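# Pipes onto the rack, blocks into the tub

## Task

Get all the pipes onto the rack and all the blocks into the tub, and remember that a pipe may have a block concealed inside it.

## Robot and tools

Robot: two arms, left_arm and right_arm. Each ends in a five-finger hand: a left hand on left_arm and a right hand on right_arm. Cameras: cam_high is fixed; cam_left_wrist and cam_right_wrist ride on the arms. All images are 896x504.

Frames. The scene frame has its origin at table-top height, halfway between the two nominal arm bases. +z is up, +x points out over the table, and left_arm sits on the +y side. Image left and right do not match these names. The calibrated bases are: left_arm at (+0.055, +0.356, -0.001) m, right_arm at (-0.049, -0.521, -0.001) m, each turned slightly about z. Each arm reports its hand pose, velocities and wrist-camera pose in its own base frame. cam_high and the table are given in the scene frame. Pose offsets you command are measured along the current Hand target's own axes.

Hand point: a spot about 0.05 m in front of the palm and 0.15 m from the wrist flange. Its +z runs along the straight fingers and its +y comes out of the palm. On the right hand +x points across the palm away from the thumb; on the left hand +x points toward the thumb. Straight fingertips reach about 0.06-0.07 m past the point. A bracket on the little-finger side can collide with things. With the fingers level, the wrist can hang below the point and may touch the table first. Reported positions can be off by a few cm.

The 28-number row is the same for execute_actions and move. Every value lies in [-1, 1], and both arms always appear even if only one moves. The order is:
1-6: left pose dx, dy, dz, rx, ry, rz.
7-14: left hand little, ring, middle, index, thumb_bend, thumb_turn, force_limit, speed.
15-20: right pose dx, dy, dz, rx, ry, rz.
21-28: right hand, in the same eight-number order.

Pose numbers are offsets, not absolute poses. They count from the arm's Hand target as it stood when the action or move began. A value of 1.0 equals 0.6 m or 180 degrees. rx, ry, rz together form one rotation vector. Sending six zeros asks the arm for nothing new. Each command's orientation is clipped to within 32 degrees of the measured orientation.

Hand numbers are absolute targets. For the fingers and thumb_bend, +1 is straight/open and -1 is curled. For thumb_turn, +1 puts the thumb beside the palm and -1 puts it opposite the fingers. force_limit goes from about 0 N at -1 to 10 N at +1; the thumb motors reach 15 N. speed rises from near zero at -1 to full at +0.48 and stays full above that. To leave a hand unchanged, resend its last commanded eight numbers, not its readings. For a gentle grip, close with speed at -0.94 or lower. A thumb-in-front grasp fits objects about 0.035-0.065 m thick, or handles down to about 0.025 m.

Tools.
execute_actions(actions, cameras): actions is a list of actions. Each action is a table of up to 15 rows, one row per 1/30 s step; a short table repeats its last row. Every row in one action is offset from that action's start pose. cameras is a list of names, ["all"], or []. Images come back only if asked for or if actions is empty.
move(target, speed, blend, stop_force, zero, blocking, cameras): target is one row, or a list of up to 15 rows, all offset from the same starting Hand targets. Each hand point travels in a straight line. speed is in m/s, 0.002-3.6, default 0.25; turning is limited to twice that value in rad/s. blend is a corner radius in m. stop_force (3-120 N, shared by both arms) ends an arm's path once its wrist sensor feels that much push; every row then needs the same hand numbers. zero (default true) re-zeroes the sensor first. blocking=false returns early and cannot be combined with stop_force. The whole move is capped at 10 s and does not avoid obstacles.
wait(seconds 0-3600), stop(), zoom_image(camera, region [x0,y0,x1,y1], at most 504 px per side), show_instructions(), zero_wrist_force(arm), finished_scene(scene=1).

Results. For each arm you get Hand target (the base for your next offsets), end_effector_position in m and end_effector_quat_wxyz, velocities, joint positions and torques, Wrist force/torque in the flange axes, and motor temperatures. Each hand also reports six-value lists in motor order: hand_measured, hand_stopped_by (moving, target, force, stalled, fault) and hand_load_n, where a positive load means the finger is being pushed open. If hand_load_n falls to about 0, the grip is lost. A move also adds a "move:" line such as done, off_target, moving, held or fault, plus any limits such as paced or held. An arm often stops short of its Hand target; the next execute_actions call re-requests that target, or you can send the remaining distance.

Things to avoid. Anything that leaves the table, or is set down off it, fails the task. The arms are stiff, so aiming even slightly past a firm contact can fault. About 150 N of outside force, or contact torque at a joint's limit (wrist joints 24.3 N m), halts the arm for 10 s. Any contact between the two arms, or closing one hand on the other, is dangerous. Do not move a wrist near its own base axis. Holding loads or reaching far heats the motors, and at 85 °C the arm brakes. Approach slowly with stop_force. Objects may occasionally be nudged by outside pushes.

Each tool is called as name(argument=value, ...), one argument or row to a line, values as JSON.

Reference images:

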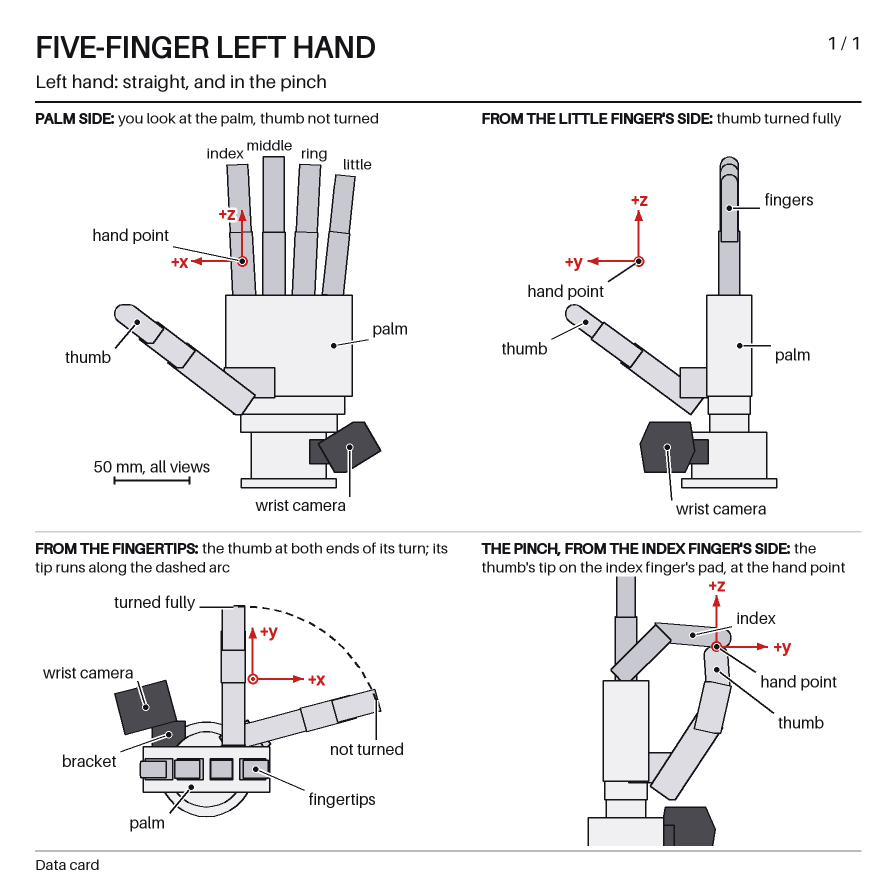

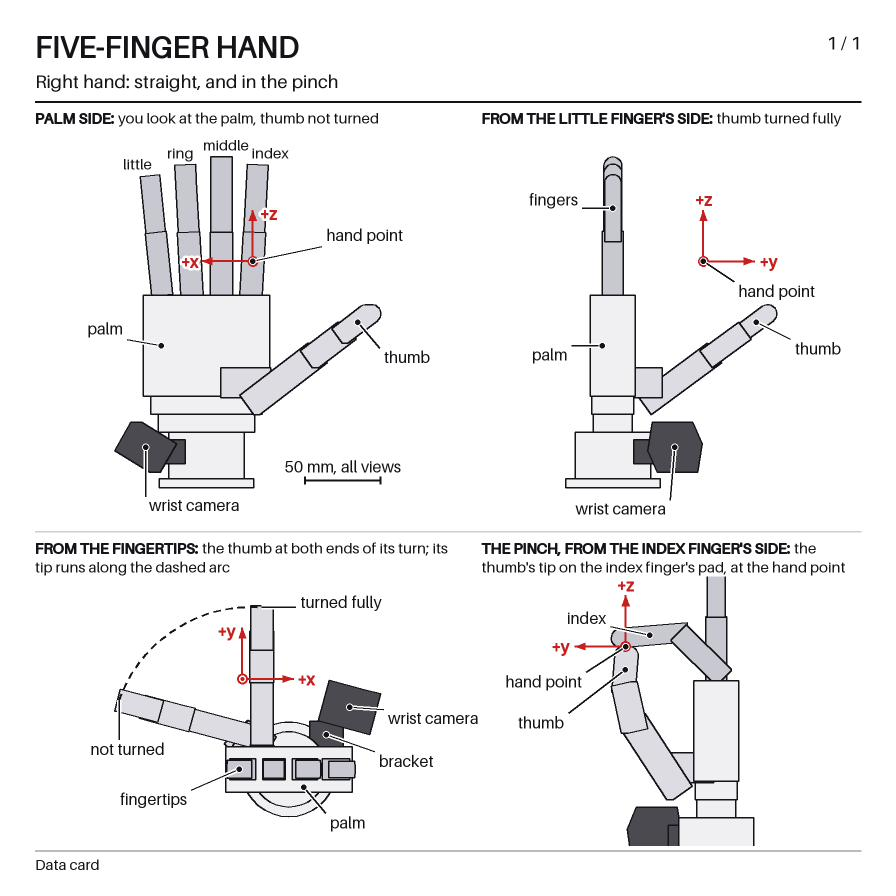

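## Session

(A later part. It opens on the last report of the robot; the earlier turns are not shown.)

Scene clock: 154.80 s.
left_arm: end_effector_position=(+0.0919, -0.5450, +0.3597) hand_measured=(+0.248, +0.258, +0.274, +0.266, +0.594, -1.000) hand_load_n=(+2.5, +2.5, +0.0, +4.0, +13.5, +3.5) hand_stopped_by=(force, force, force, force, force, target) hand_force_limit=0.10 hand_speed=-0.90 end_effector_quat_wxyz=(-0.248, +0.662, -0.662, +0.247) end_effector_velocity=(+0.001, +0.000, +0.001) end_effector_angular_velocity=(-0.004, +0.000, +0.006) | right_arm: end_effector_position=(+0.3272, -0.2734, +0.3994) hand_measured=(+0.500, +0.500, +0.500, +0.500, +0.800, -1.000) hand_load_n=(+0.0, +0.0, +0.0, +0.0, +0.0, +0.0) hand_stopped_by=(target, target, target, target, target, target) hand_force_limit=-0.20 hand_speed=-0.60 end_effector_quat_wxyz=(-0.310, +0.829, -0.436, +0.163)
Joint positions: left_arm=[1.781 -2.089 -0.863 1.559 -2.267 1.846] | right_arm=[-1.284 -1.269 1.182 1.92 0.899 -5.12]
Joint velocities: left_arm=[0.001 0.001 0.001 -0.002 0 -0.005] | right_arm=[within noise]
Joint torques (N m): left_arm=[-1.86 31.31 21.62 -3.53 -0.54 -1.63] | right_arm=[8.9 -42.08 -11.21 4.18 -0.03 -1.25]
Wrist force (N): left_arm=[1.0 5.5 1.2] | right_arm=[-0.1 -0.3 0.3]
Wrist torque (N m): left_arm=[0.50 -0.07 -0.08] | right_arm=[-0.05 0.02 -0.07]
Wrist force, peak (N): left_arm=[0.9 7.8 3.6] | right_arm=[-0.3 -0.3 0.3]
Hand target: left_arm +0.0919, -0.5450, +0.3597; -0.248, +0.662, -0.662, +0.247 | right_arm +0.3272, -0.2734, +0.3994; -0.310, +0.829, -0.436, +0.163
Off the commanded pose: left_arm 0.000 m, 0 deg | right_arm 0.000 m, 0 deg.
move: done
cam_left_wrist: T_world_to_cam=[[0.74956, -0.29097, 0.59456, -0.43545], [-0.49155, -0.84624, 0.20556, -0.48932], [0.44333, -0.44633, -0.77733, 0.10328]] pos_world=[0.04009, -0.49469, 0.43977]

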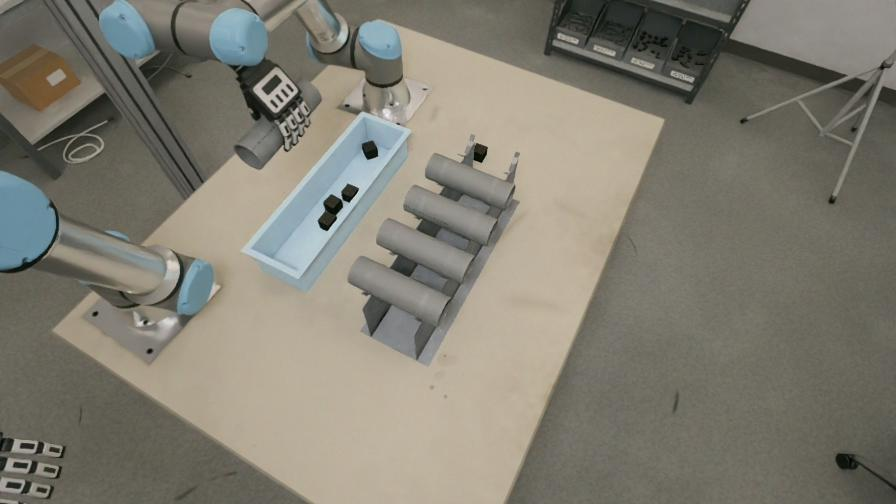

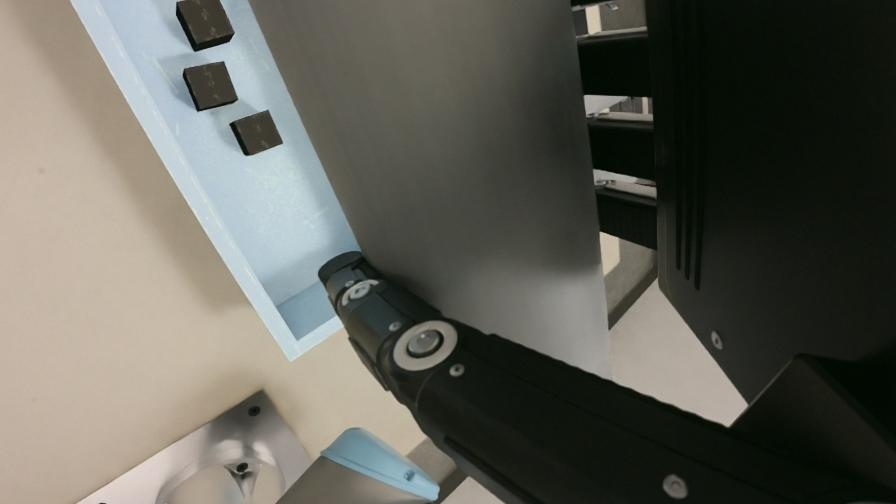

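execute_actions(
  actions=[],
)

Scene clock: 157.10 s.
left_arm: end_effector_position=(+0.0919, -0.5450, +0.3597) hand_measured=(+0.248, +0.258, +0.274, +0.266, +0.594, -1.000) hand_load_n=(+2.5, +2.5, +0.0, +4.0, +13.5, +3.5) hand_stopped_by=(force, force, force, force, force, target) hand_force_limit=0.10 hand_speed=-0.90 end_effector_quat_wxyz=(-0.248, +0.662, -0.662, +0.247) | right_arm: end_effector_position=(+0.3272, -0.2734, +0.3994) hand_measured=(+0.500, +0.500, +0.500, +0.500, +0.800, -1.000) hand_load_n=(-0.5, +0.0, +0.0, +0.0, +0.0, +0.0) hand_stopped_by=(target, target, target, target, target, target) hand_force_limit=-0.20 hand_speed=-0.60 end_effector_quat_wxyz=(-0.310, +0.829, -0.436, +0.163)
Joint positions: left_arm=[1.781 -2.089 -0.863 1.559 -2.267 1.846] | right_arm=[-1.284 -1.269 1.182 1.92 0.899 -5.12]
Joint velocities: within noise
Joint torques (N m): left_arm=[-6.89 29.56 24.24 -4.05 -2.56 -1.65] | right_arm=[10.18 -42.98 -10.98 3.85 0 -1.14]
Motor temperatures (°C): left_arm=[35 31 37 42 39 38] | right_arm=[34 40 35 42 37 39]
Wrist force (N): left_arm=[0.5 5.5 1.2] | right_arm=[-0.2 -0.1 0.0]
Wrist torque (N m): left_arm=[0.51 0.02 -0.10] | right_arm=[-0.01 0.05 -0.07]
Wrist force, peak (N): left_arm=[0.8 5.8 1.3] | right_arm=[-0.2 -0.5 0.0]
Hand target: left_arm +0.0919, -0.5450, +0.3597; -0.248, +0.662, -0.662, +0.247 | right_arm +0.3272, -0.2734, +0.3994; -0.310, +0.829, -0.436, +0.163
Off the commanded pose: left_arm 0.000 m, 0 deg | right_arm 0.000 m, 0 deg.
camera_calibration:
cam_left_wrist: T_world_to_cam=[[0.74959, -0.29095, 0.59453, -0.43536], [-0.49148, -0.84629, 0.20552, -0.48938], [0.44334, -0.44626, -0.77737, 0.10338]] pos_world=[0.03999, -0.49469, 0.43977]
cam_right_wrist: T_world_to_cam=[[-0.43236, -0.60106, -0.67215, 0.24834], [-0.89155, 0.39651, 0.21892, 0.31383], [0.13493, 0.69391, -0.70731, 0.54058]] pos_world=[0.31422, -0.35029, 0.48057]

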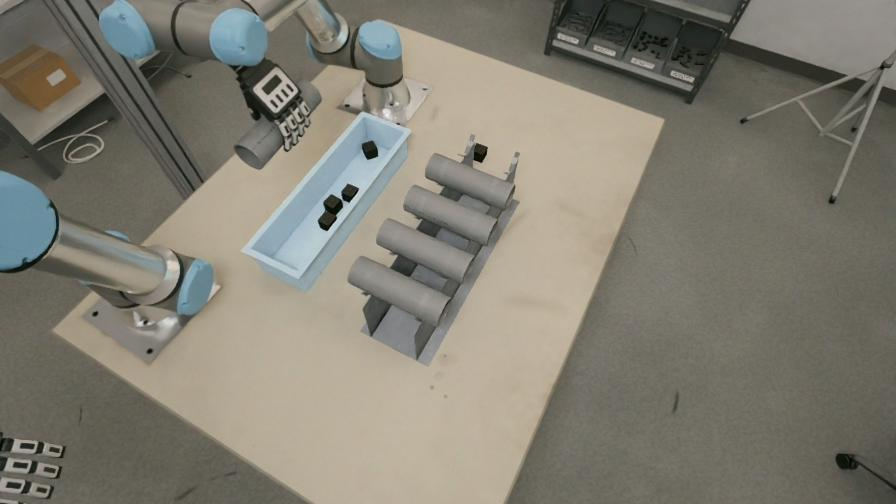

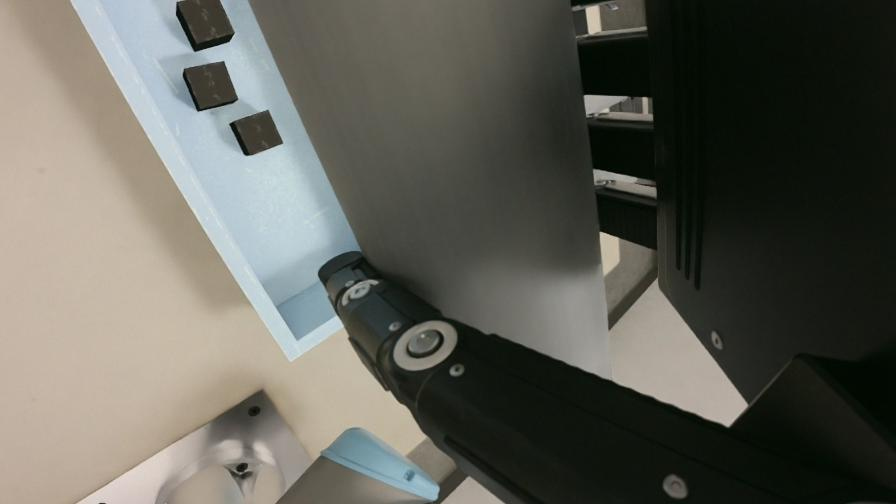

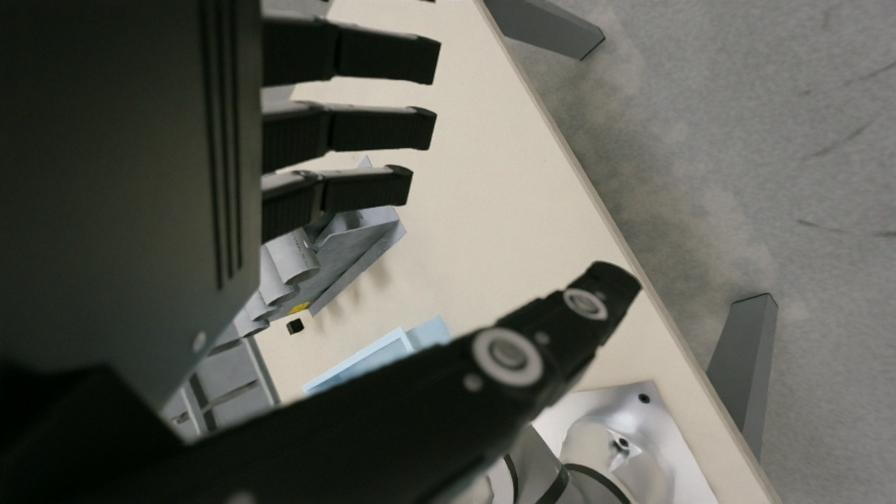

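move(
  target=[-0.0078, 0.2523, 0.2777, 0, -0.0629, 0.0547, 0.15, 0.15, 0.15, 0.15, 0.54, -1, 0.1, -0.9, 0,0,0,0,0,0, 0.5,0.5,0.5,0.5,0.8,-1,-0.2,-0.6],
  speed=0.12,
  cameras=["cam_high", "cam_left_wrist"],
)

Scene clock: 160.27 s.
left_arm: end_effector_position=(+0.0869, -0.5402, +0.1346) hand_measured=(+0.248, +0.258, +0.274, +0.266, +0.594, -1.000) hand_load_n=(+2.5, +2.0, +0.0, +4.0, +13.5, +4.0) hand_stopped_by=(force, force, force, force, force, target) hand_force_limit=0.10 hand_speed=-0.90 end_effector_quat_wxyz=(+0.332, -0.624, +0.689, -0.159) | right_arm: end_effector_position=(+0.3272, -0.2734, +0.3994) hand_measured=(+0.500, +0.500, +0.500, +0.500, +0.800, -1.000) hand_load_n=(+0.0, +0.0, +0.0, +0.0, +0.0, +0.0) hand_stopped_by=(target, target, target, target, target, target) hand_force_limit=-0.20 hand_speed=-0.60 end_effector_quat_wxyz=(-0.310, +0.829, -0.436, +0.163)
Joint positions: left_arm=[1.751 -2.299 -1.172 1.797 -2.319 1.809] | right_arm=[-1.284 -1.269 1.182 1.92 0.899 -5.12]
Joint torques (N m): left_arm=[1.38 54.38 23.49 -4.05 -0.49 1.29] | right_arm=[8.87 -42.83 -11.76 3.78 -0.34 -1.15]
Wrist force (N): left_arm=[2.2 5.4 1.8] | right_arm=[-0.1 -0.2 0.0]
Wrist torque (N m): left_arm=[0.49 -0.15 0.00] | right_arm=[-0.02 0.03 -0.07]
Wrist force, peak (N): left_arm=[2.2 6.6 2.8] | right_arm=[-0.3 -0.4 0.1]
Hand target: left_arm +0.0869, -0.5402, +0.1346; +0.332, -0.624, +0.689, -0.159 | right_arm +0.3272, -0.2734, +0.3994; -0.310, +0.829, -0.436, +0.163
Off the commanded pose: left_arm 0.000 m, 0 deg | right_arm 0.000 m, 0 deg.
move: done
cam_left_wrist: T_world_to_cam=[[0.74946, -0.43499, 0.49909, -0.36137], [-0.49159, -0.87058, -0.02057, -0.42418], [0.44344, -0.22993, -0.86631, 0.06162]] pos_world=[0.03499, -0.51231, 0.22501]

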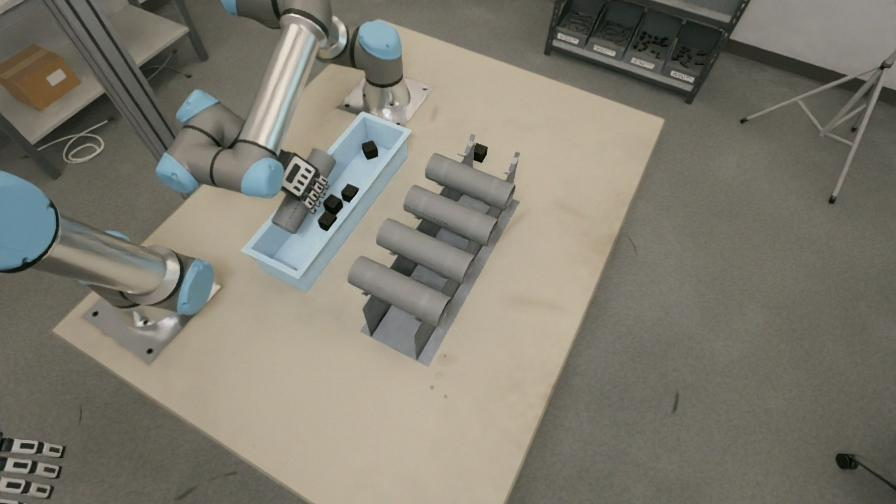

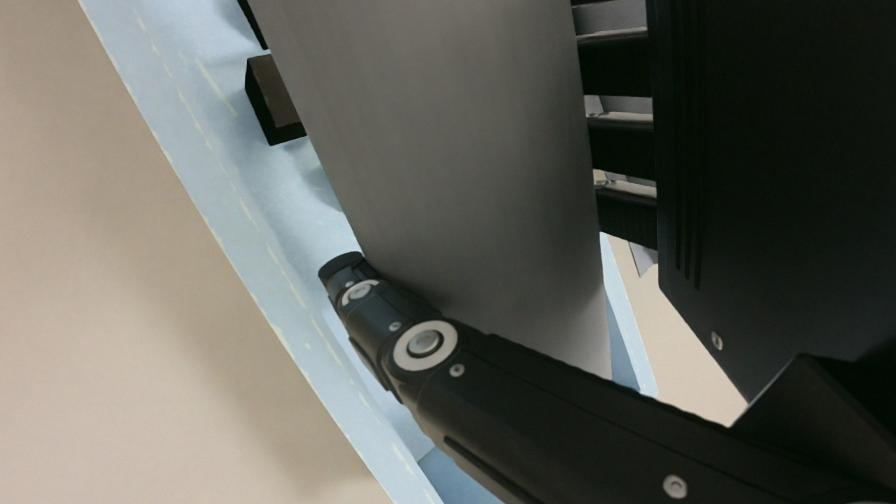

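zoom_image(
  camera="cam_high",
  region=[230, 100, 430, 300],
)

Scaled by 2.520.

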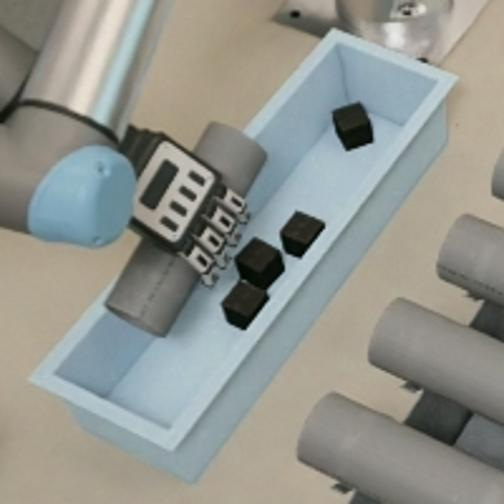

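move(
  target=[0.0167, 0.0570, 0.0632, 0, -0.0629, 0.0547, 0.15, 0.15, 0.15, 0.15, 0.54, -1, 0.1, -0.9, 0,0,0,0,0,0, 0.5,0.5,0.5,0.5,0.8,-1,-0.2,-0.6],
  speed=0.06,
  cameras=["cam_high", "cam_left_wrist"],
)

zoom_image(
  camera="cam_high",
  region=[230, 100, 430, 300],
)

Scene clock: 163.43 s.
left_arm: end_effector_position=(+0.0859, -0.5366, +0.0827) hand_measured=(+0.248, +0.258, +0.274, +0.266, +0.594, -1.000) hand_load_n=(+2.5, +2.0, +0.0, +4.0, +13.5, +4.0) hand_stopped_by=(force, force, force, force, force, target) hand_force_limit=0.10 hand_speed=-0.90 end_effector_quat_wxyz=(+0.411, -0.575, +0.704, -0.067) | right_arm: end_effector_position=(+0.3272, -0.2734, +0.3994) hand_measured=(+0.500, +0.500, +0.500, +0.500, +0.800, -1.000) hand_load_n=(+0.0, +0.0, +0.0, +0.0, +0.0, +0.0) hand_stopped_by=(target, target, target, target, target, target) hand_force_limit=-0.20 hand_speed=-0.60 end_effector_quat_wxyz=(-0.310, +0.829, -0.436, +0.163)
Joint positions: left_arm=[1.733 -2.51 -1.039 1.591 -2.358 1.771] | right_arm=[-1.284 -1.269 1.182 1.92 0.899 -5.12]
Joint torques (N m): left_arm=[-4.67 58.62 10.82 -0.75 -1.22 0.26] | right_arm=[9.14 -42.64 -11.63 3.33 -0.19 -1.01]
Wrist force (N): left_arm=[3.1 5.5 1.6] | right_arm=[-0.1 -0.1 0.0]
Wrist torque (N m): left_arm=[0.55 -0.20 -0.03] | right_arm=[-0.01 0.03 -0.07]
Wrist force, peak (N): left_arm=[3.3 5.9 2.0] | right_arm=[-0.3 -0.3 0.3]
Hand target: left_arm +0.0859, -0.5366, +0.0827; +0.411, -0.575, +0.704, -0.067 | right_arm +0.3272, -0.2734, +0.3994; -0.310, +0.829, -0.436, +0.163
Off the commanded pose: left_arm 0.000 m, 0 deg | right_arm 0.000 m, 0 deg.
move: done
cam_left_wrist: T_world_to_cam=[[0.74942, -0.54949, 0.36936, -0.38394], [-0.49165, -0.83549, -0.24541, -0.38515], [0.44345, 0.00232, -0.8963, 0.14497]] pos_world=[0.03409, -0.5331, 0.17723]

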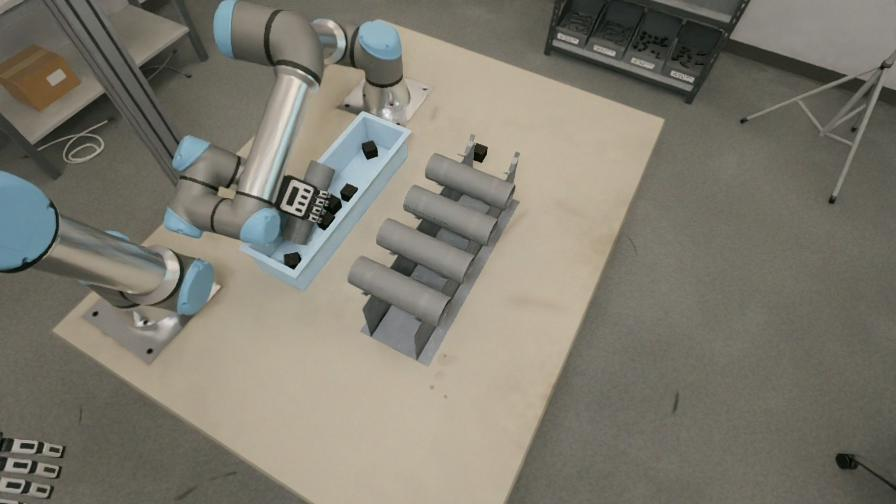

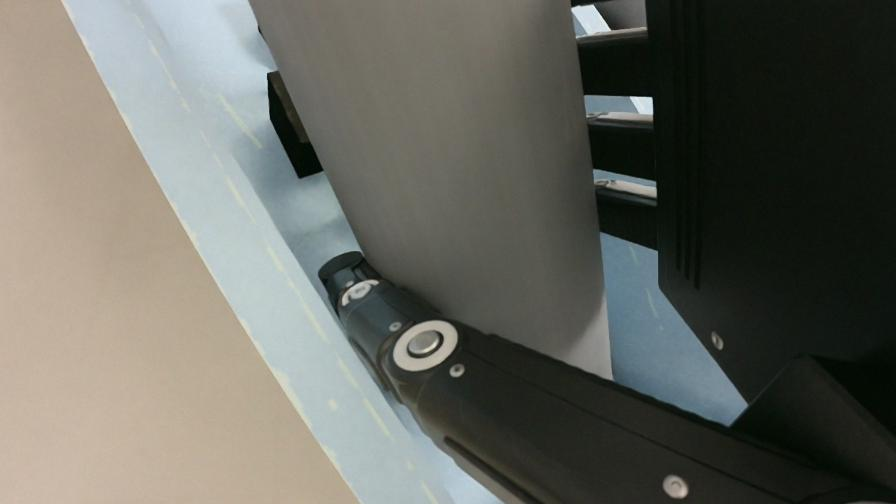

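Scaled by 2.520.

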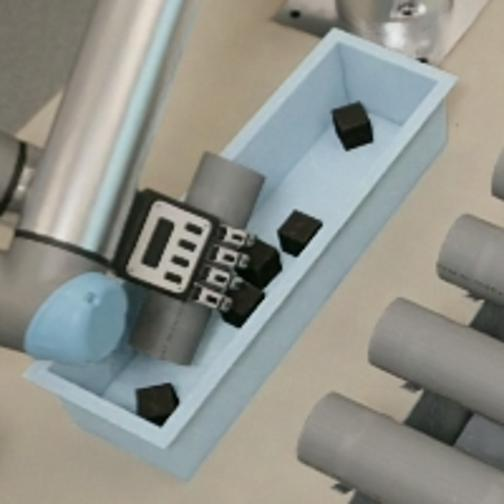

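move(
  target=[
    [-0.1, 0,0, 0,0,0, 0.15, 0.15, 0.15, 0.15, 0.54, -1, 0.1, -0.9, 0,0,0,0,0,0, 0.5,0.5,0.5,0.5,0.8,-1,-0.2,-0.6],
    [-0.17, -0.13,-0.15, 0,0,0, 0.15, 0.15, 0.15, 0.15, 0.54, -1, 0.1, -0.9, 0,0,0,0,0,0, 0.5,0.5,0.5,0.5,0.8,-1,-0.2,-0.6],
  ],
  speed=0.1,
  blend=0.02,
  cameras=["cam_high", "cam_left_wrist"],
)

zoom_image(
  camera="cam_high",
  region=[230, 100, 430, 300],
)

Scene clock: 165.93 s.
left_arm: end_effector_position=(+0.0857, -0.5054, +0.2241) hand_measured=(+0.248, +0.258, +0.274, +0.266, +0.594, -1.000) hand_load_n=(+2.5, +2.0, +0.0, +4.0, +13.5, +4.0) hand_stopped_by=(force, force, force, force, force, target) hand_force_limit=0.10 hand_speed=-0.90 end_effector_quat_wxyz=(+0.411, -0.575, +0.704, -0.068) | right_arm: end_effector_position=(+0.3272, -0.2734, +0.3994) hand_measured=(+0.500, +0.500, +0.500, +0.500, +0.800, -1.000) hand_load_n=(+0.0, +0.0, +0.0, +0.0, +0.0, +0.0) hand_stopped_by=(target, target, target, target, target, target) hand_force_limit=-0.20 hand_speed=-0.60 end_effector_quat_wxyz=(-0.310, +0.829, -0.436, +0.163)
Joint positions: left_arm=[1.742 -2.311 -1.026 1.387 -2.361 1.782] | right_arm=[-1.284 -1.269 1.182 1.92 0.899 -5.12]
Joint torques (N m): left_arm=[5.32 35.87 24.41 -4.72 -0.98 1.59] | right_arm=[9.11 -42.26 -12.16 3.35 -0.56 -1.02]
Wrist force (N): left_arm=[2.8 5.6 2.0] | right_arm=[-0.1 -0.2 0.1]
Wrist torque (N m): left_arm=[0.55 -0.15 -0.03] | right_arm=[-0.03 0.03 -0.07]
Wrist force, peak (N): left_arm=[4.3 6.0 1.7] | right_arm=[0.0 -0.4 0.2]
Hand target: left_arm +0.0858, -0.5054, +0.2241; +0.411, -0.575, +0.704, -0.068 (not the last commanded pose) | right_arm +0.3272, -0.2734, +0.3994; -0.310, +0.829, -0.436, +0.163
Off the commanded pose: left_arm 0.013 m, 0 deg | right_arm 0.000 m, 0 deg.
move: held (left_arm; a check stopped the path); path passed 1 of 2 targets; limits=held
pose unreachable (left arm): on one or more control steps of this call, first in action 0 (counted from 0), this arm could not follow its commanded pose, so it was not sent that pose on those steps. It may still have moved: this result reports where it is.
cause: moving toward the commanded pose would bring two parts of the arm too close to each other (joints 4 (wrist 1) to 6 (wrist 3) lie between them).
cam_left_wrist: T_world_to_cam=[[0.74932, -0.54946, 0.36961, -0.41885], [-0.49192, -0.83552, -0.24481, -0.32462], [0.44333, 0.00162, -0.89636, 0.27131]] pos_world=[0.03388, -0.5018, 0.31853]

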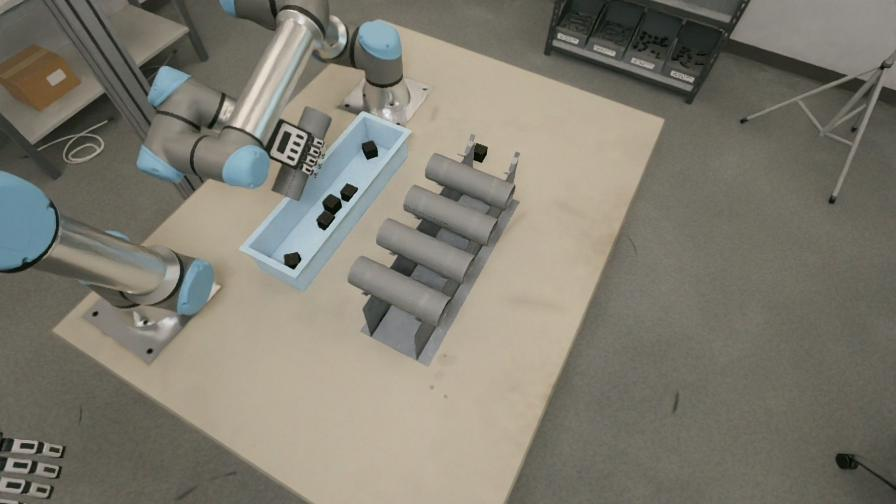

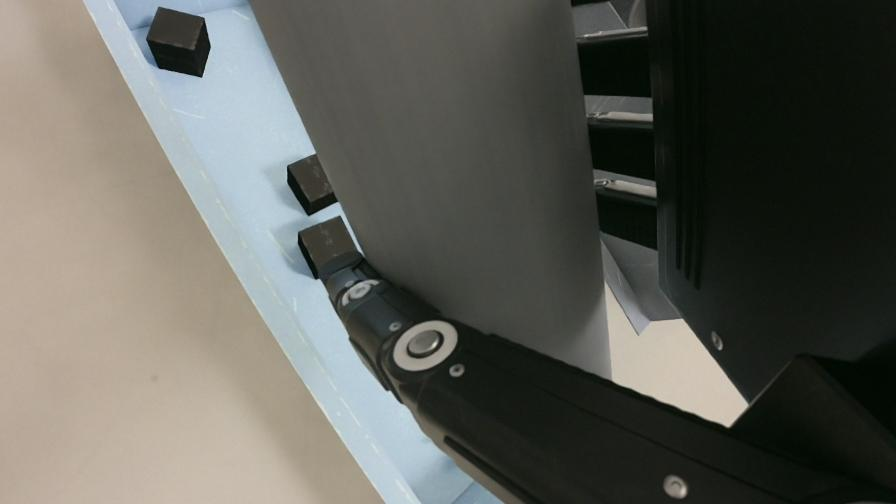

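Scaled by 2.520.

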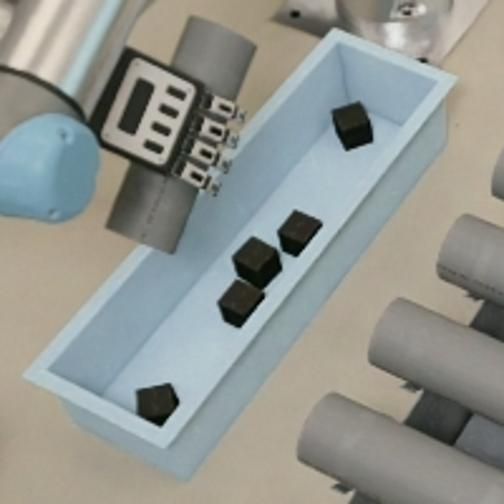

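move(
  target=[-0.0773, -0.1498, -0.1573, 0, 0.1258, -0.1093, 0.15, 0.15, 0.15, 0.15, 0.54, -1, 0.1, -0.9, 0,0,0,0,0,0, 0.5,0.5,0.5,0.5,0.8,-1,-0.2,-0.6],
  speed=0.15,
  cameras=["cam_high", "cam_left_wrist"],
)

Scene clock: 168.47 s.
left_arm: end_effector_position=(+0.0918, -0.5304, +0.3601) hand_measured=(+0.248, +0.258, +0.274, +0.266, +0.594, -1.000) hand_load_n=(+2.5, +2.0, +0.0, +4.0, +13.5, +4.0) hand_stopped_by=(force, force, force, force, force, target) hand_force_limit=0.10 hand_speed=-0.90 end_effector_quat_wxyz=(-0.247, +0.662, -0.663, +0.248) end_effector_velocity=(+0.000, +0.001, -0.004) end_effector_angular_velocity=(+0.017, -0.001, +0.000) | right_arm: end_effector_position=(+0.3272, -0.2734, +0.3994) hand_measured=(+0.500, +0.500, +0.500, +0.500, +0.800, -1.000) hand_load_n=(+0.0, +0.0, +0.0, +0.0, +0.0, +0.0) hand_stopped_by=(target, target, target, target, target, target) hand_force_limit=-0.20 hand_speed=-0.60 end_effector_quat_wxyz=(-0.310, +0.829, -0.436, +0.163)
Joint positions: left_arm=[1.787 -2.044 -0.929 1.586 -2.266 1.854] | right_arm=[-1.284 -1.269 1.182 1.92 0.899 -5.12]
Joint velocities: left_arm=[-0.001 -0.007 -0.003 -0.007 -0.004 0] | right_arm=[within noise]
Joint torques (N m): left_arm=[-7.56 28.72 12.23 -4.22 -3.15 -1.03] | right_arm=[8.66 -42.91 -12.12 2.94 -0.81 -1.11]
Wrist force (N): left_arm=[0.8 5.7 1.2] | right_arm=[-0.1 -0.2 0.2]
Wrist torque (N m): left_arm=[0.54 -0.02 -0.13] | right_arm=[-0.03 0.03 -0.07]
Wrist force, peak (N): left_arm=[3.4 6.3 2.7] | right_arm=[-0.1 -0.4 0.1]
Hand target: left_arm +0.0918, -0.5304, +0.3600; -0.248, +0.662, -0.663, +0.247 | right_arm +0.3272, -0.2734, +0.3994; -0.310, +0.829, -0.436, +0.163
Off the commanded pose: left_arm 0.000 m, 0 deg | right_arm 0.000 m, 0 deg.
move: done
cam_left_wrist: T_world_to_cam=[[0.74958, -0.29088, 0.59457, -0.43133], [-0.49176, -0.84599, 0.20609, -0.4772], [0.44305, -0.44687, -0.77718, 0.10984]] pos_world=[0.03998, -0.48009, 0.44017]

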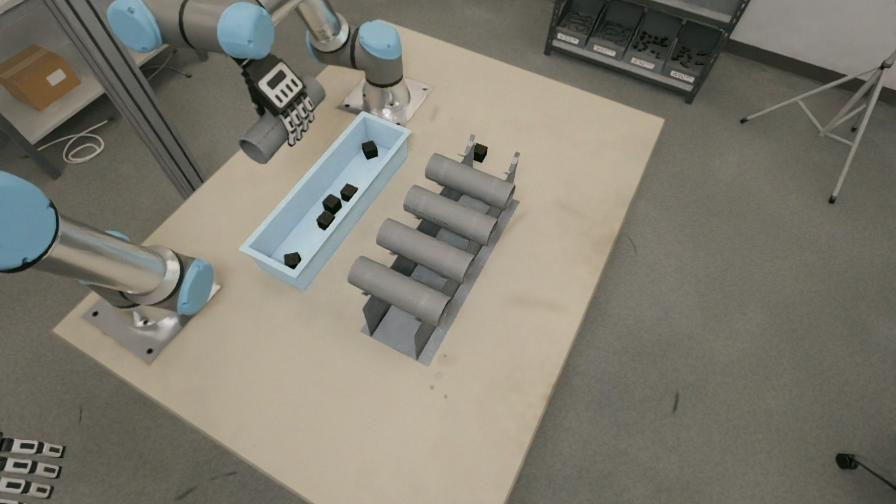

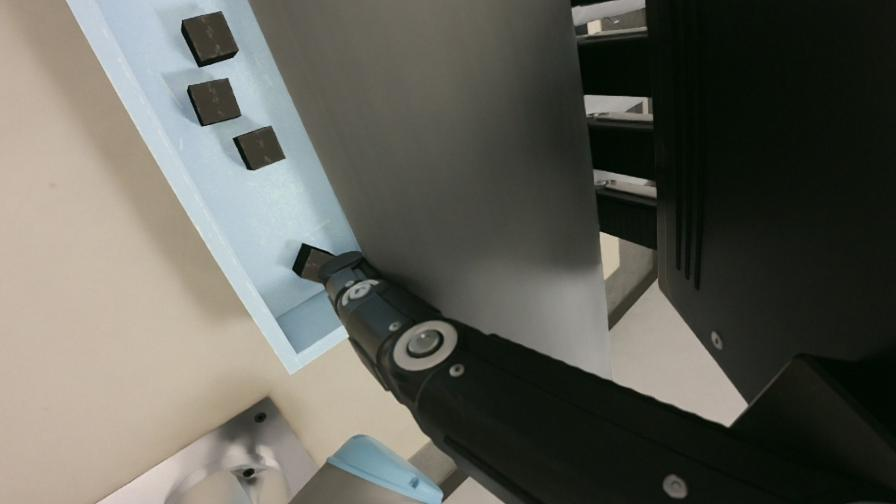

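move(
  target=[-0.4790, -0.4063, 0.3530, 0, 0.3311, 0.3811, 0.15, 0.15, 0.15, 0.15, 0.54, -1, 0.1, -0.9, 0,0,0,0,0,0, 0.5,0.5,0.5,0.5,0.8,-1,-0.2,-0.6],
  speed=0.28,
  cameras=["cam_high", "cam_left_wrist"],
)

Scene clock: 172.17 s.
left_arm: end_effector_position=(+0.4148, -0.2431, +0.3602) hand_measured=(+0.248, +0.258, +0.274, +0.266, +0.594, -1.000) hand_load_n=(+3.0, +2.0, +0.0, +4.0, +13.5, +3.5) hand_stopped_by=(force, force, force, force, force, target) hand_force_limit=0.10 hand_speed=-0.90 end_effector_quat_wxyz=(-0.003, +0.007, +0.937, -0.350) | right_arm: end_effector_position=(+0.3272, -0.2734, +0.3994) hand_measured=(+0.500, +0.500, +0.500, +0.500, +0.800, -1.000) hand_load_n=(+0.0, +0.0, +0.0, -0.5, +0.0, +0.0) hand_stopped_by=(target, target, target, target, target, target) hand_force_limit=-0.20 hand_speed=-0.60 end_effector_quat_wxyz=(-0.310, +0.829, -0.436, +0.163)
Joint positions: left_arm=[3.16 -1.94 -1.133 1.473 -0.857 4.757] | right_arm=[-1.284 -1.269 1.182 1.92 0.899 -5.12]
Joint torques (N m): left_arm=[-5.28 27.59 19.71 -4.28 1.04 1.55] | right_arm=[7.97 -42.29 -11.71 2.84 -0.7 -0.93]
Wrist force (N): left_arm=[0.9 5.6 1.3] | right_arm=[0.0 -0.2 0.0]
Wrist torque (N m): left_arm=[0.50 -0.03 -0.05] | right_arm=[-0.02 0.02 -0.07]
Wrist force, peak (N): left_arm=[1.4 6.4 0.3] | right_arm=[-0.4 0.0 0.2]
Hand target: left_arm +0.4148, -0.2431, +0.3602; -0.003, +0.007, +0.937, -0.350 | right_arm +0.3272, -0.2734, +0.3994; -0.310, +0.829, -0.436, +0.163
Off the commanded pose: left_arm 0.000 m, 0 deg | right_arm 0.000 m, 0 deg.
move: done
cam_left_wrist: T_world_to_cam=[[-0.30219, -0.74543, 0.59415, -0.26398], [-0.83845, 0.50439, 0.20639, 0.39672], [-0.45353, -0.43579, -0.77743, 0.46989]] pos_world=[0.46597, -0.1921, 0.44027]

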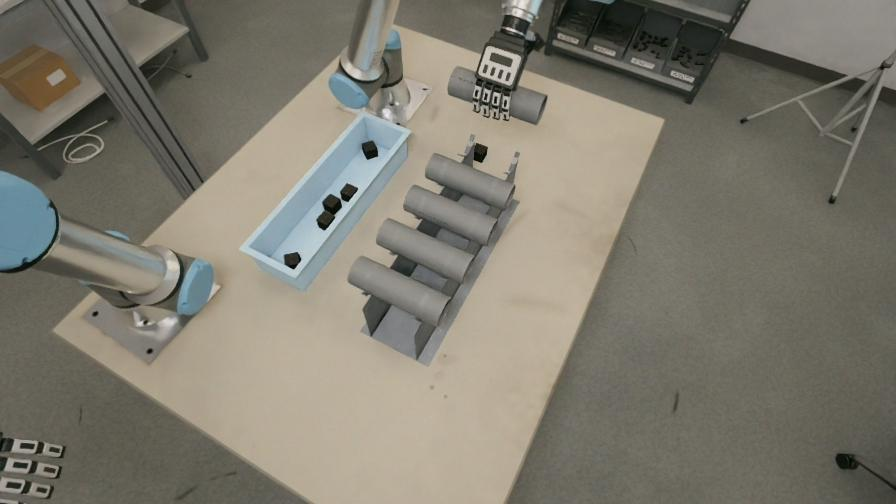

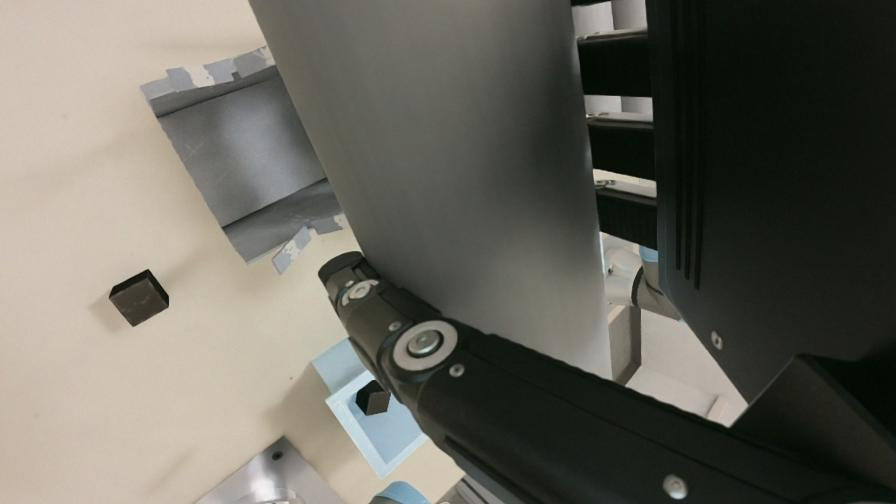

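zoom_image(
  camera="cam_high",
  region=[430, 50, 570, 190],
)

Scaled by 3.600.

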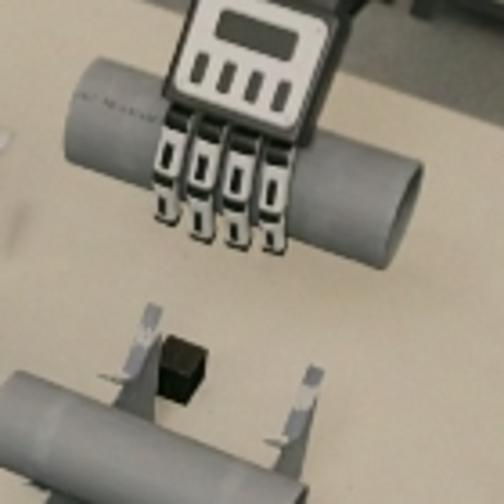

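move(
  target=[0, 0.1585, 0.1825, 0, 0,0, 0.15, 0.15, 0.15, 0.15, 0.54, -1, 0.1, -0.9, 0,0,0,0,0,0, 0.5,0.5,0.5,0.5,0.8,-1,-0.2,-0.6],
  speed=0.12,
  cameras=["cam_high", "cam_left_wrist"],
)

zoom_image(
  camera="cam_high",
  region=[400, 80, 560, 240],
)

Scene clock: 174.37 s.
left_arm: end_effector_position=(+0.4148, -0.2431, +0.2152) hand_measured=(+0.248, +0.258, +0.274, +0.266, +0.594, -1.000) hand_load_n=(+2.5, +2.0, +0.0, +4.0, +13.5, +3.5) hand_stopped_by=(force, force, force, force, force, target) hand_force_limit=0.10 hand_speed=-0.90 end_effector_quat_wxyz=(-0.003, +0.007, +0.937, -0.350) | right_arm: end_effector_position=(+0.3272, -0.2734, +0.3994) hand_measured=(+0.500, +0.500, +0.500, +0.500, +0.800, -1.000) hand_load_n=(+0.0, +0.0, +0.0, +0.0, +0.0, +0.0) hand_stopped_by=(target, target, target, target, target, target) hand_force_limit=-0.20 hand_speed=-0.60 end_effector_quat_wxyz=(-0.310, +0.829, -0.436, +0.163)
Joint positions: left_arm=[3.16 -1.979 -1.451 1.83 -0.857 4.758] | right_arm=[-1.284 -1.269 1.182 1.92 0.899 -5.12]
Joint torques (N m): left_arm=[6.66 42.46 17.37 -2.78 2.46 -1.91] | right_arm=[8.15 -41.94 -11.85 2.56 -0.95 -1.11]
Wrist force (N): left_arm=[0.6 5.5 1.5] | right_arm=[-0.2 -0.2 0.2]
Wrist torque (N m): left_arm=[0.51 0.03 -0.10] | right_arm=[-0.03 0.04 -0.07]
Wrist force, peak (N): left_arm=[0.7 6.7 2.8] | right_arm=[-0.4 -0.3 0.1]
Hand target: left_arm +0.4148, -0.2431, +0.2152; -0.003, +0.007, +0.937, -0.350 | right_arm +0.3272, -0.2734, +0.3994; -0.310, +0.829, -0.436, +0.163
Off the commanded pose: left_arm 0.000 m, 0 deg | right_arm 0.000 m, 0 deg.
move: done
cam_left_wrist: T_world_to_cam=[[-0.30208, -0.74535, 0.59431, -0.17791], [-0.83832, 0.50451, 0.20663, 0.42653], [-0.45384, -0.4358, -0.77724, 0.35726]] pos_world=[0.46597, -0.1921, 0.29527]

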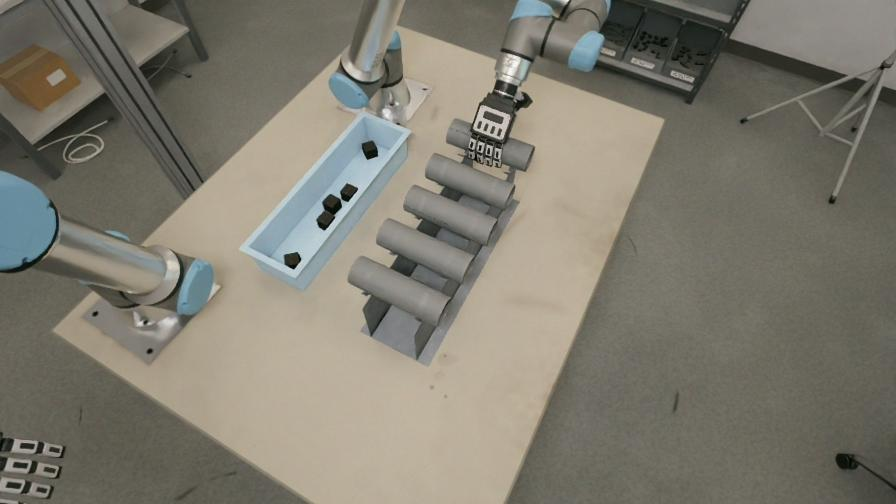

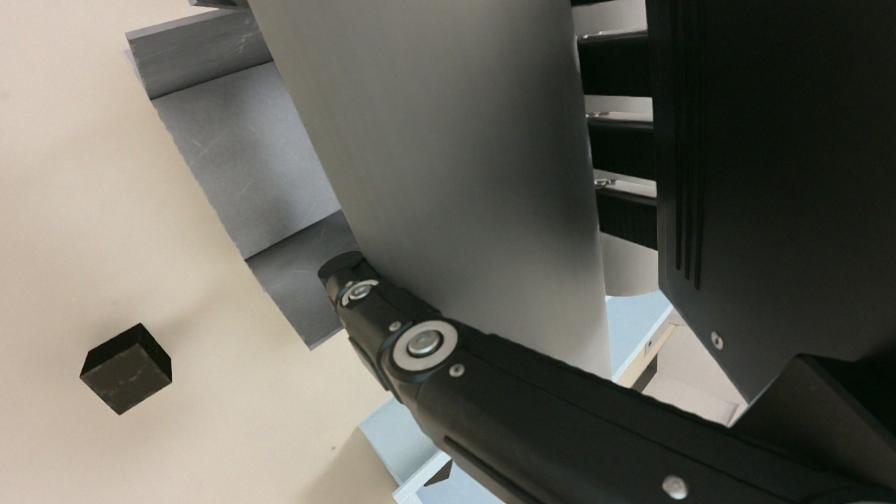

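Scaled by 3.150.

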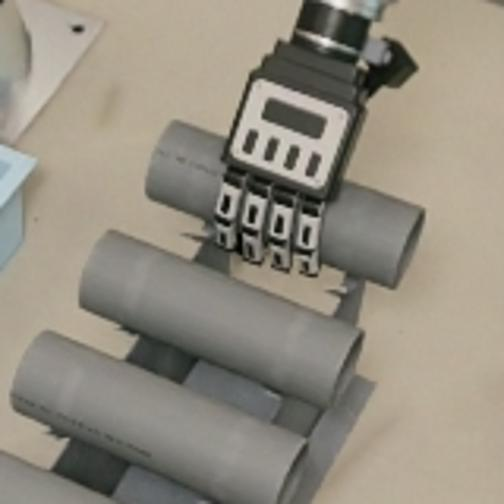

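move(
  target=[0, 0.0241, 0.0277, 0, 0,0, 0.15, 0.15, 0.15, 0.15, 0.54, -1, 0.1, -0.9, 0,0,0,0,0,0, 0.5,0.5,0.5,0.5,0.8,-1,-0.2,-0.6],
  speed=0.012,
  stop_force=7,
  cameras=["cam_high", "cam_left_wrist"],
)

zoom_image(
  camera="cam_high",
  region=[400, 80, 560, 240],
)

Scene clock: 177.23 s.
left_arm: end_effector_position=(+0.4148, -0.2431, +0.1955) hand_measured=(+0.248, +0.258, +0.274, +0.266, +0.594, -1.000) hand_load_n=(+3.0, +2.5, +0.0, +4.0, +11.5, +2.0) hand_stopped_by=(force, force, force, force, force, target) hand_force_limit=0.10 hand_speed=-0.90 end_effector_quat_wxyz=(-0.003, +0.007, +0.937, -0.350) | right_arm: end_effector_position=(+0.3272, -0.2734, +0.3994) hand_measured=(+0.500, +0.500, +0.500, +0.500, +0.800, -1.000) hand_load_n=(+0.0, +0.0, +0.0, +0.0, +0.0, +0.0) hand_stopped_by=(target, target, target, target, target, target) hand_force_limit=-0.20 hand_speed=-0.60 end_effector_quat_wxyz=(-0.310, +0.829, -0.436, +0.163)
Joint positions: left_arm=[3.16 -1.994 -1.483 1.877 -0.857 4.758] | right_arm=[-1.284 -1.269 1.182 1.92 0.899 -5.12]
Joint torques (N m): left_arm=[8.65 42.3 22.36 -3.48 -1.69 1.43] | right_arm=[8 -42.12 -11.61 2.32 -1.02 -0.95]
Wrist force (N): left_arm=[1.3 2.1 2.3] | right_arm=[0.0 -0.3 0.0]
Wrist torque (N m): left_arm=[0.49 -0.02 0.16] | right_arm=[-0.04 0.01 -0.06]
Wrist force, peak (N): left_arm=[-0.6 -6.1 3.0] | right_arm=[-0.4 -0.4 0.2]
Hand target: left_arm +0.4148, -0.2431, +0.1955; -0.003, +0.007, +0.937, -0.350 (not the last commanded pose) | right_arm +0.3272, -0.2734, +0.3994; -0.310, +0.829, -0.436, +0.163
Off the commanded pose: left_arm 0.002 m, 0 deg | right_arm 0.000 m, 0 deg.
move: contact (left_arm)
cam_left_wrist: T_world_to_cam=[[-0.30229, -0.7453, 0.59425, -0.16608], [-0.83835, 0.50457, 0.20636, 0.4307], [-0.45365, -0.43581, -0.77735, 0.34188]] pos_world=[0.46597, -0.1921, 0.27557]

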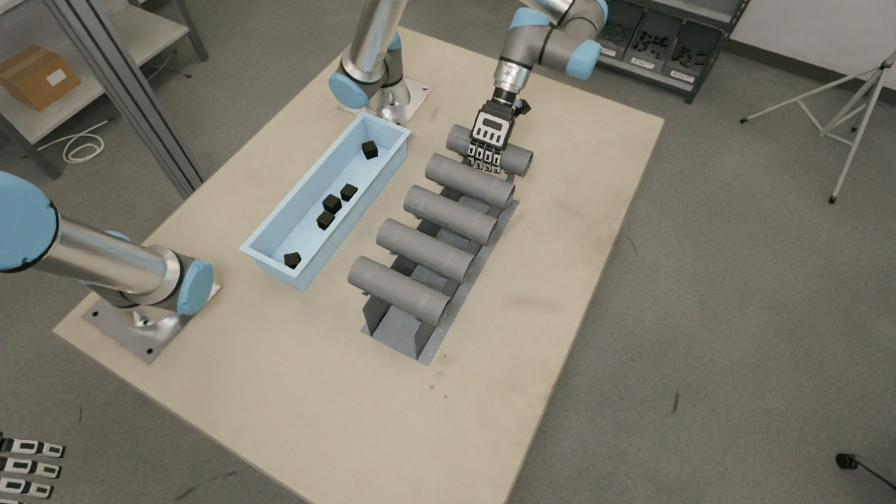

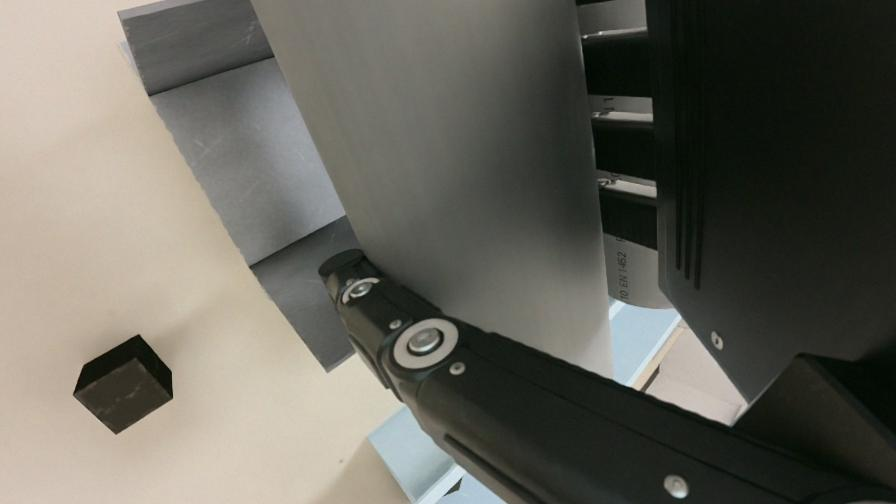

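Scaled by 3.150.

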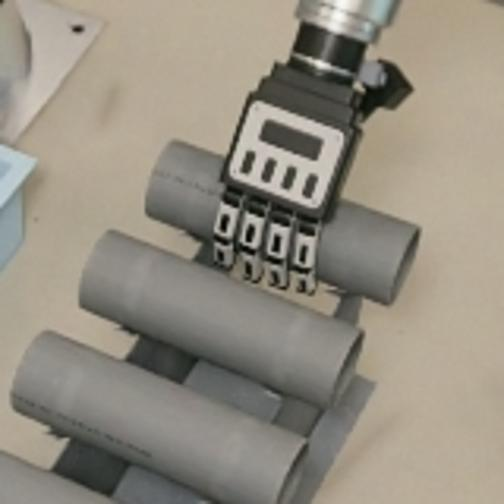

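move(
  target=[0, -0.00126, 0.00109, 0, 0,0, 0.15, 0.15, 0.15, 0.15, 0.54, -1, 0.1, -0.9, 0,0,0,0,0,0, 0.5,0.5,0.5,0.5,0.8,-1,-0.2,-0.6],
  speed=0.01,
)

Scene clock: 178.00 s.
left_arm: end_effector_position=(+0.4148, -0.2441, +0.1955) hand_measured=(+0.248, +0.256, +0.274, +0.266, +0.594, -1.000) hand_load_n=(+2.0, +1.5, +0.0, +4.0, +12.0, +2.0) hand_stopped_by=(force, force, force, force, force, target) hand_force_limit=0.10 hand_speed=-0.90 end_effector_quat_wxyz=(-0.003, +0.007, +0.937, -0.350) | right_arm: end_effector_position=(+0.3272, -0.2734, +0.3994) hand_measured=(+0.500, +0.500, +0.500, +0.500, +0.800, -1.000) hand_load_n=(+0.0, +0.0, +0.0, +0.0, +0.0, -0.5) hand_stopped_by=(target, target, target, target, target, target) hand_force_limit=-0.20 hand_speed=-0.60 end_effector_quat_wxyz=(-0.310, +0.829, -0.436, +0.163)
Joint positions: left_arm=[3.158 -1.994 -1.482 1.878 -0.857 4.755] | right_arm=[-1.284 -1.269 1.182 1.92 0.899 -5.12]
Joint torques (N m): left_arm=[-3.8 24.36 15.27 -1.9 1.99 1.52] | right_arm=[9.34 -41.5 -12.15 2.48 -1.2 -0.99]
Wrist force (N): left_arm=[0.9 6.0 1.5] | right_arm=[-0.1 -0.3 0.0]
Wrist torque (N m): left_arm=[0.60 -0.02 -0.02] | right_arm=[-0.04 0.04 -0.07]
Wrist force, peak (N): left_arm=[1.0 6.1 1.5] | right_arm=[-0.2 -0.3 0.2]
Hand target: left_arm +0.4148, -0.2441, +0.1955; -0.003, +0.007, +0.937, -0.350 | right_arm +0.3272, -0.2734, +0.3994; -0.310, +0.829, -0.436, +0.163
Off the commanded pose: left_arm 0.000 m, 0 deg | right_arm 0.000 m, 0 deg.
move: done

move(
  target=[0, 0.0055, 0.0063, 0, 0,0, 0.15, 0.15, 0.15, 0.15, 0.54, -1, 0.1, -0.9, 0,0,0,0,0,0, 0.5,0.5,0.5,0.5,0.8,-1,-0.2,-0.6],
  speed=0.006,
  stop_force=5,
)

Scene clock: 179.57 s.
left_arm: end_effector_position=(+0.4148, -0.2441, +0.1948) hand_measured=(+0.248, +0.256, +0.274, +0.266, +0.594, -1.000) hand_load_n=(+2.5, +1.5, +0.0, +3.5, +12.0, +1.0) hand_stopped_by=(force, force, force, force, force, target) hand_force_limit=0.10 hand_speed=-0.90 end_effector_quat_wxyz=(-0.003, +0.007, +0.937, -0.350) | right_arm: end_effector_position=(+0.3272, -0.2734, +0.3994) hand_measured=(+0.500, +0.500, +0.500, +0.500, +0.800, -1.000) hand_load_n=(+0.0, +0.0, +0.0, +0.0, +0.0, +0.0) hand_stopped_by=(target, target, target, target, target, target) hand_force_limit=-0.20 hand_speed=-0.60 end_effector_quat_wxyz=(-0.310, +0.829, -0.436, +0.163)
Joint positions: left_arm=[3.158 -1.995 -1.483 1.879 -0.856 4.755] | right_arm=[-1.284 -1.269 1.182 1.92 0.899 -5.12]
Joint torques (N m): left_arm=[2.34 42.05 22.37 -4.09 -0.95 1.23] | right_arm=[8.51 -42.45 -12.45 2.3 -1.08 -1.02]
Wrist force (N): left_arm=[1.2 4.4 0.3] | right_arm=[0.0 -0.1 0.1]
Wrist torque (N m): left_arm=[0.51 0.02 0.16] | right_arm=[-0.01 0.01 -0.06]
Wrist force, peak (N): left_arm=[0.7 6.4 1.5] | right_arm=[-0.2 -0.3 0.3]
Hand target: left_arm +0.4148, -0.2441, +0.1948; -0.003, +0.007, +0.937, -0.350 (not the last commanded pose) | right_arm +0.3272, -0.2734, +0.3994; -0.310, +0.829, -0.436, +0.163
Off the commanded pose: left_arm 0.004 m, 0 deg | right_arm 0.000 m, 0 deg.
move: contact (left_arm)


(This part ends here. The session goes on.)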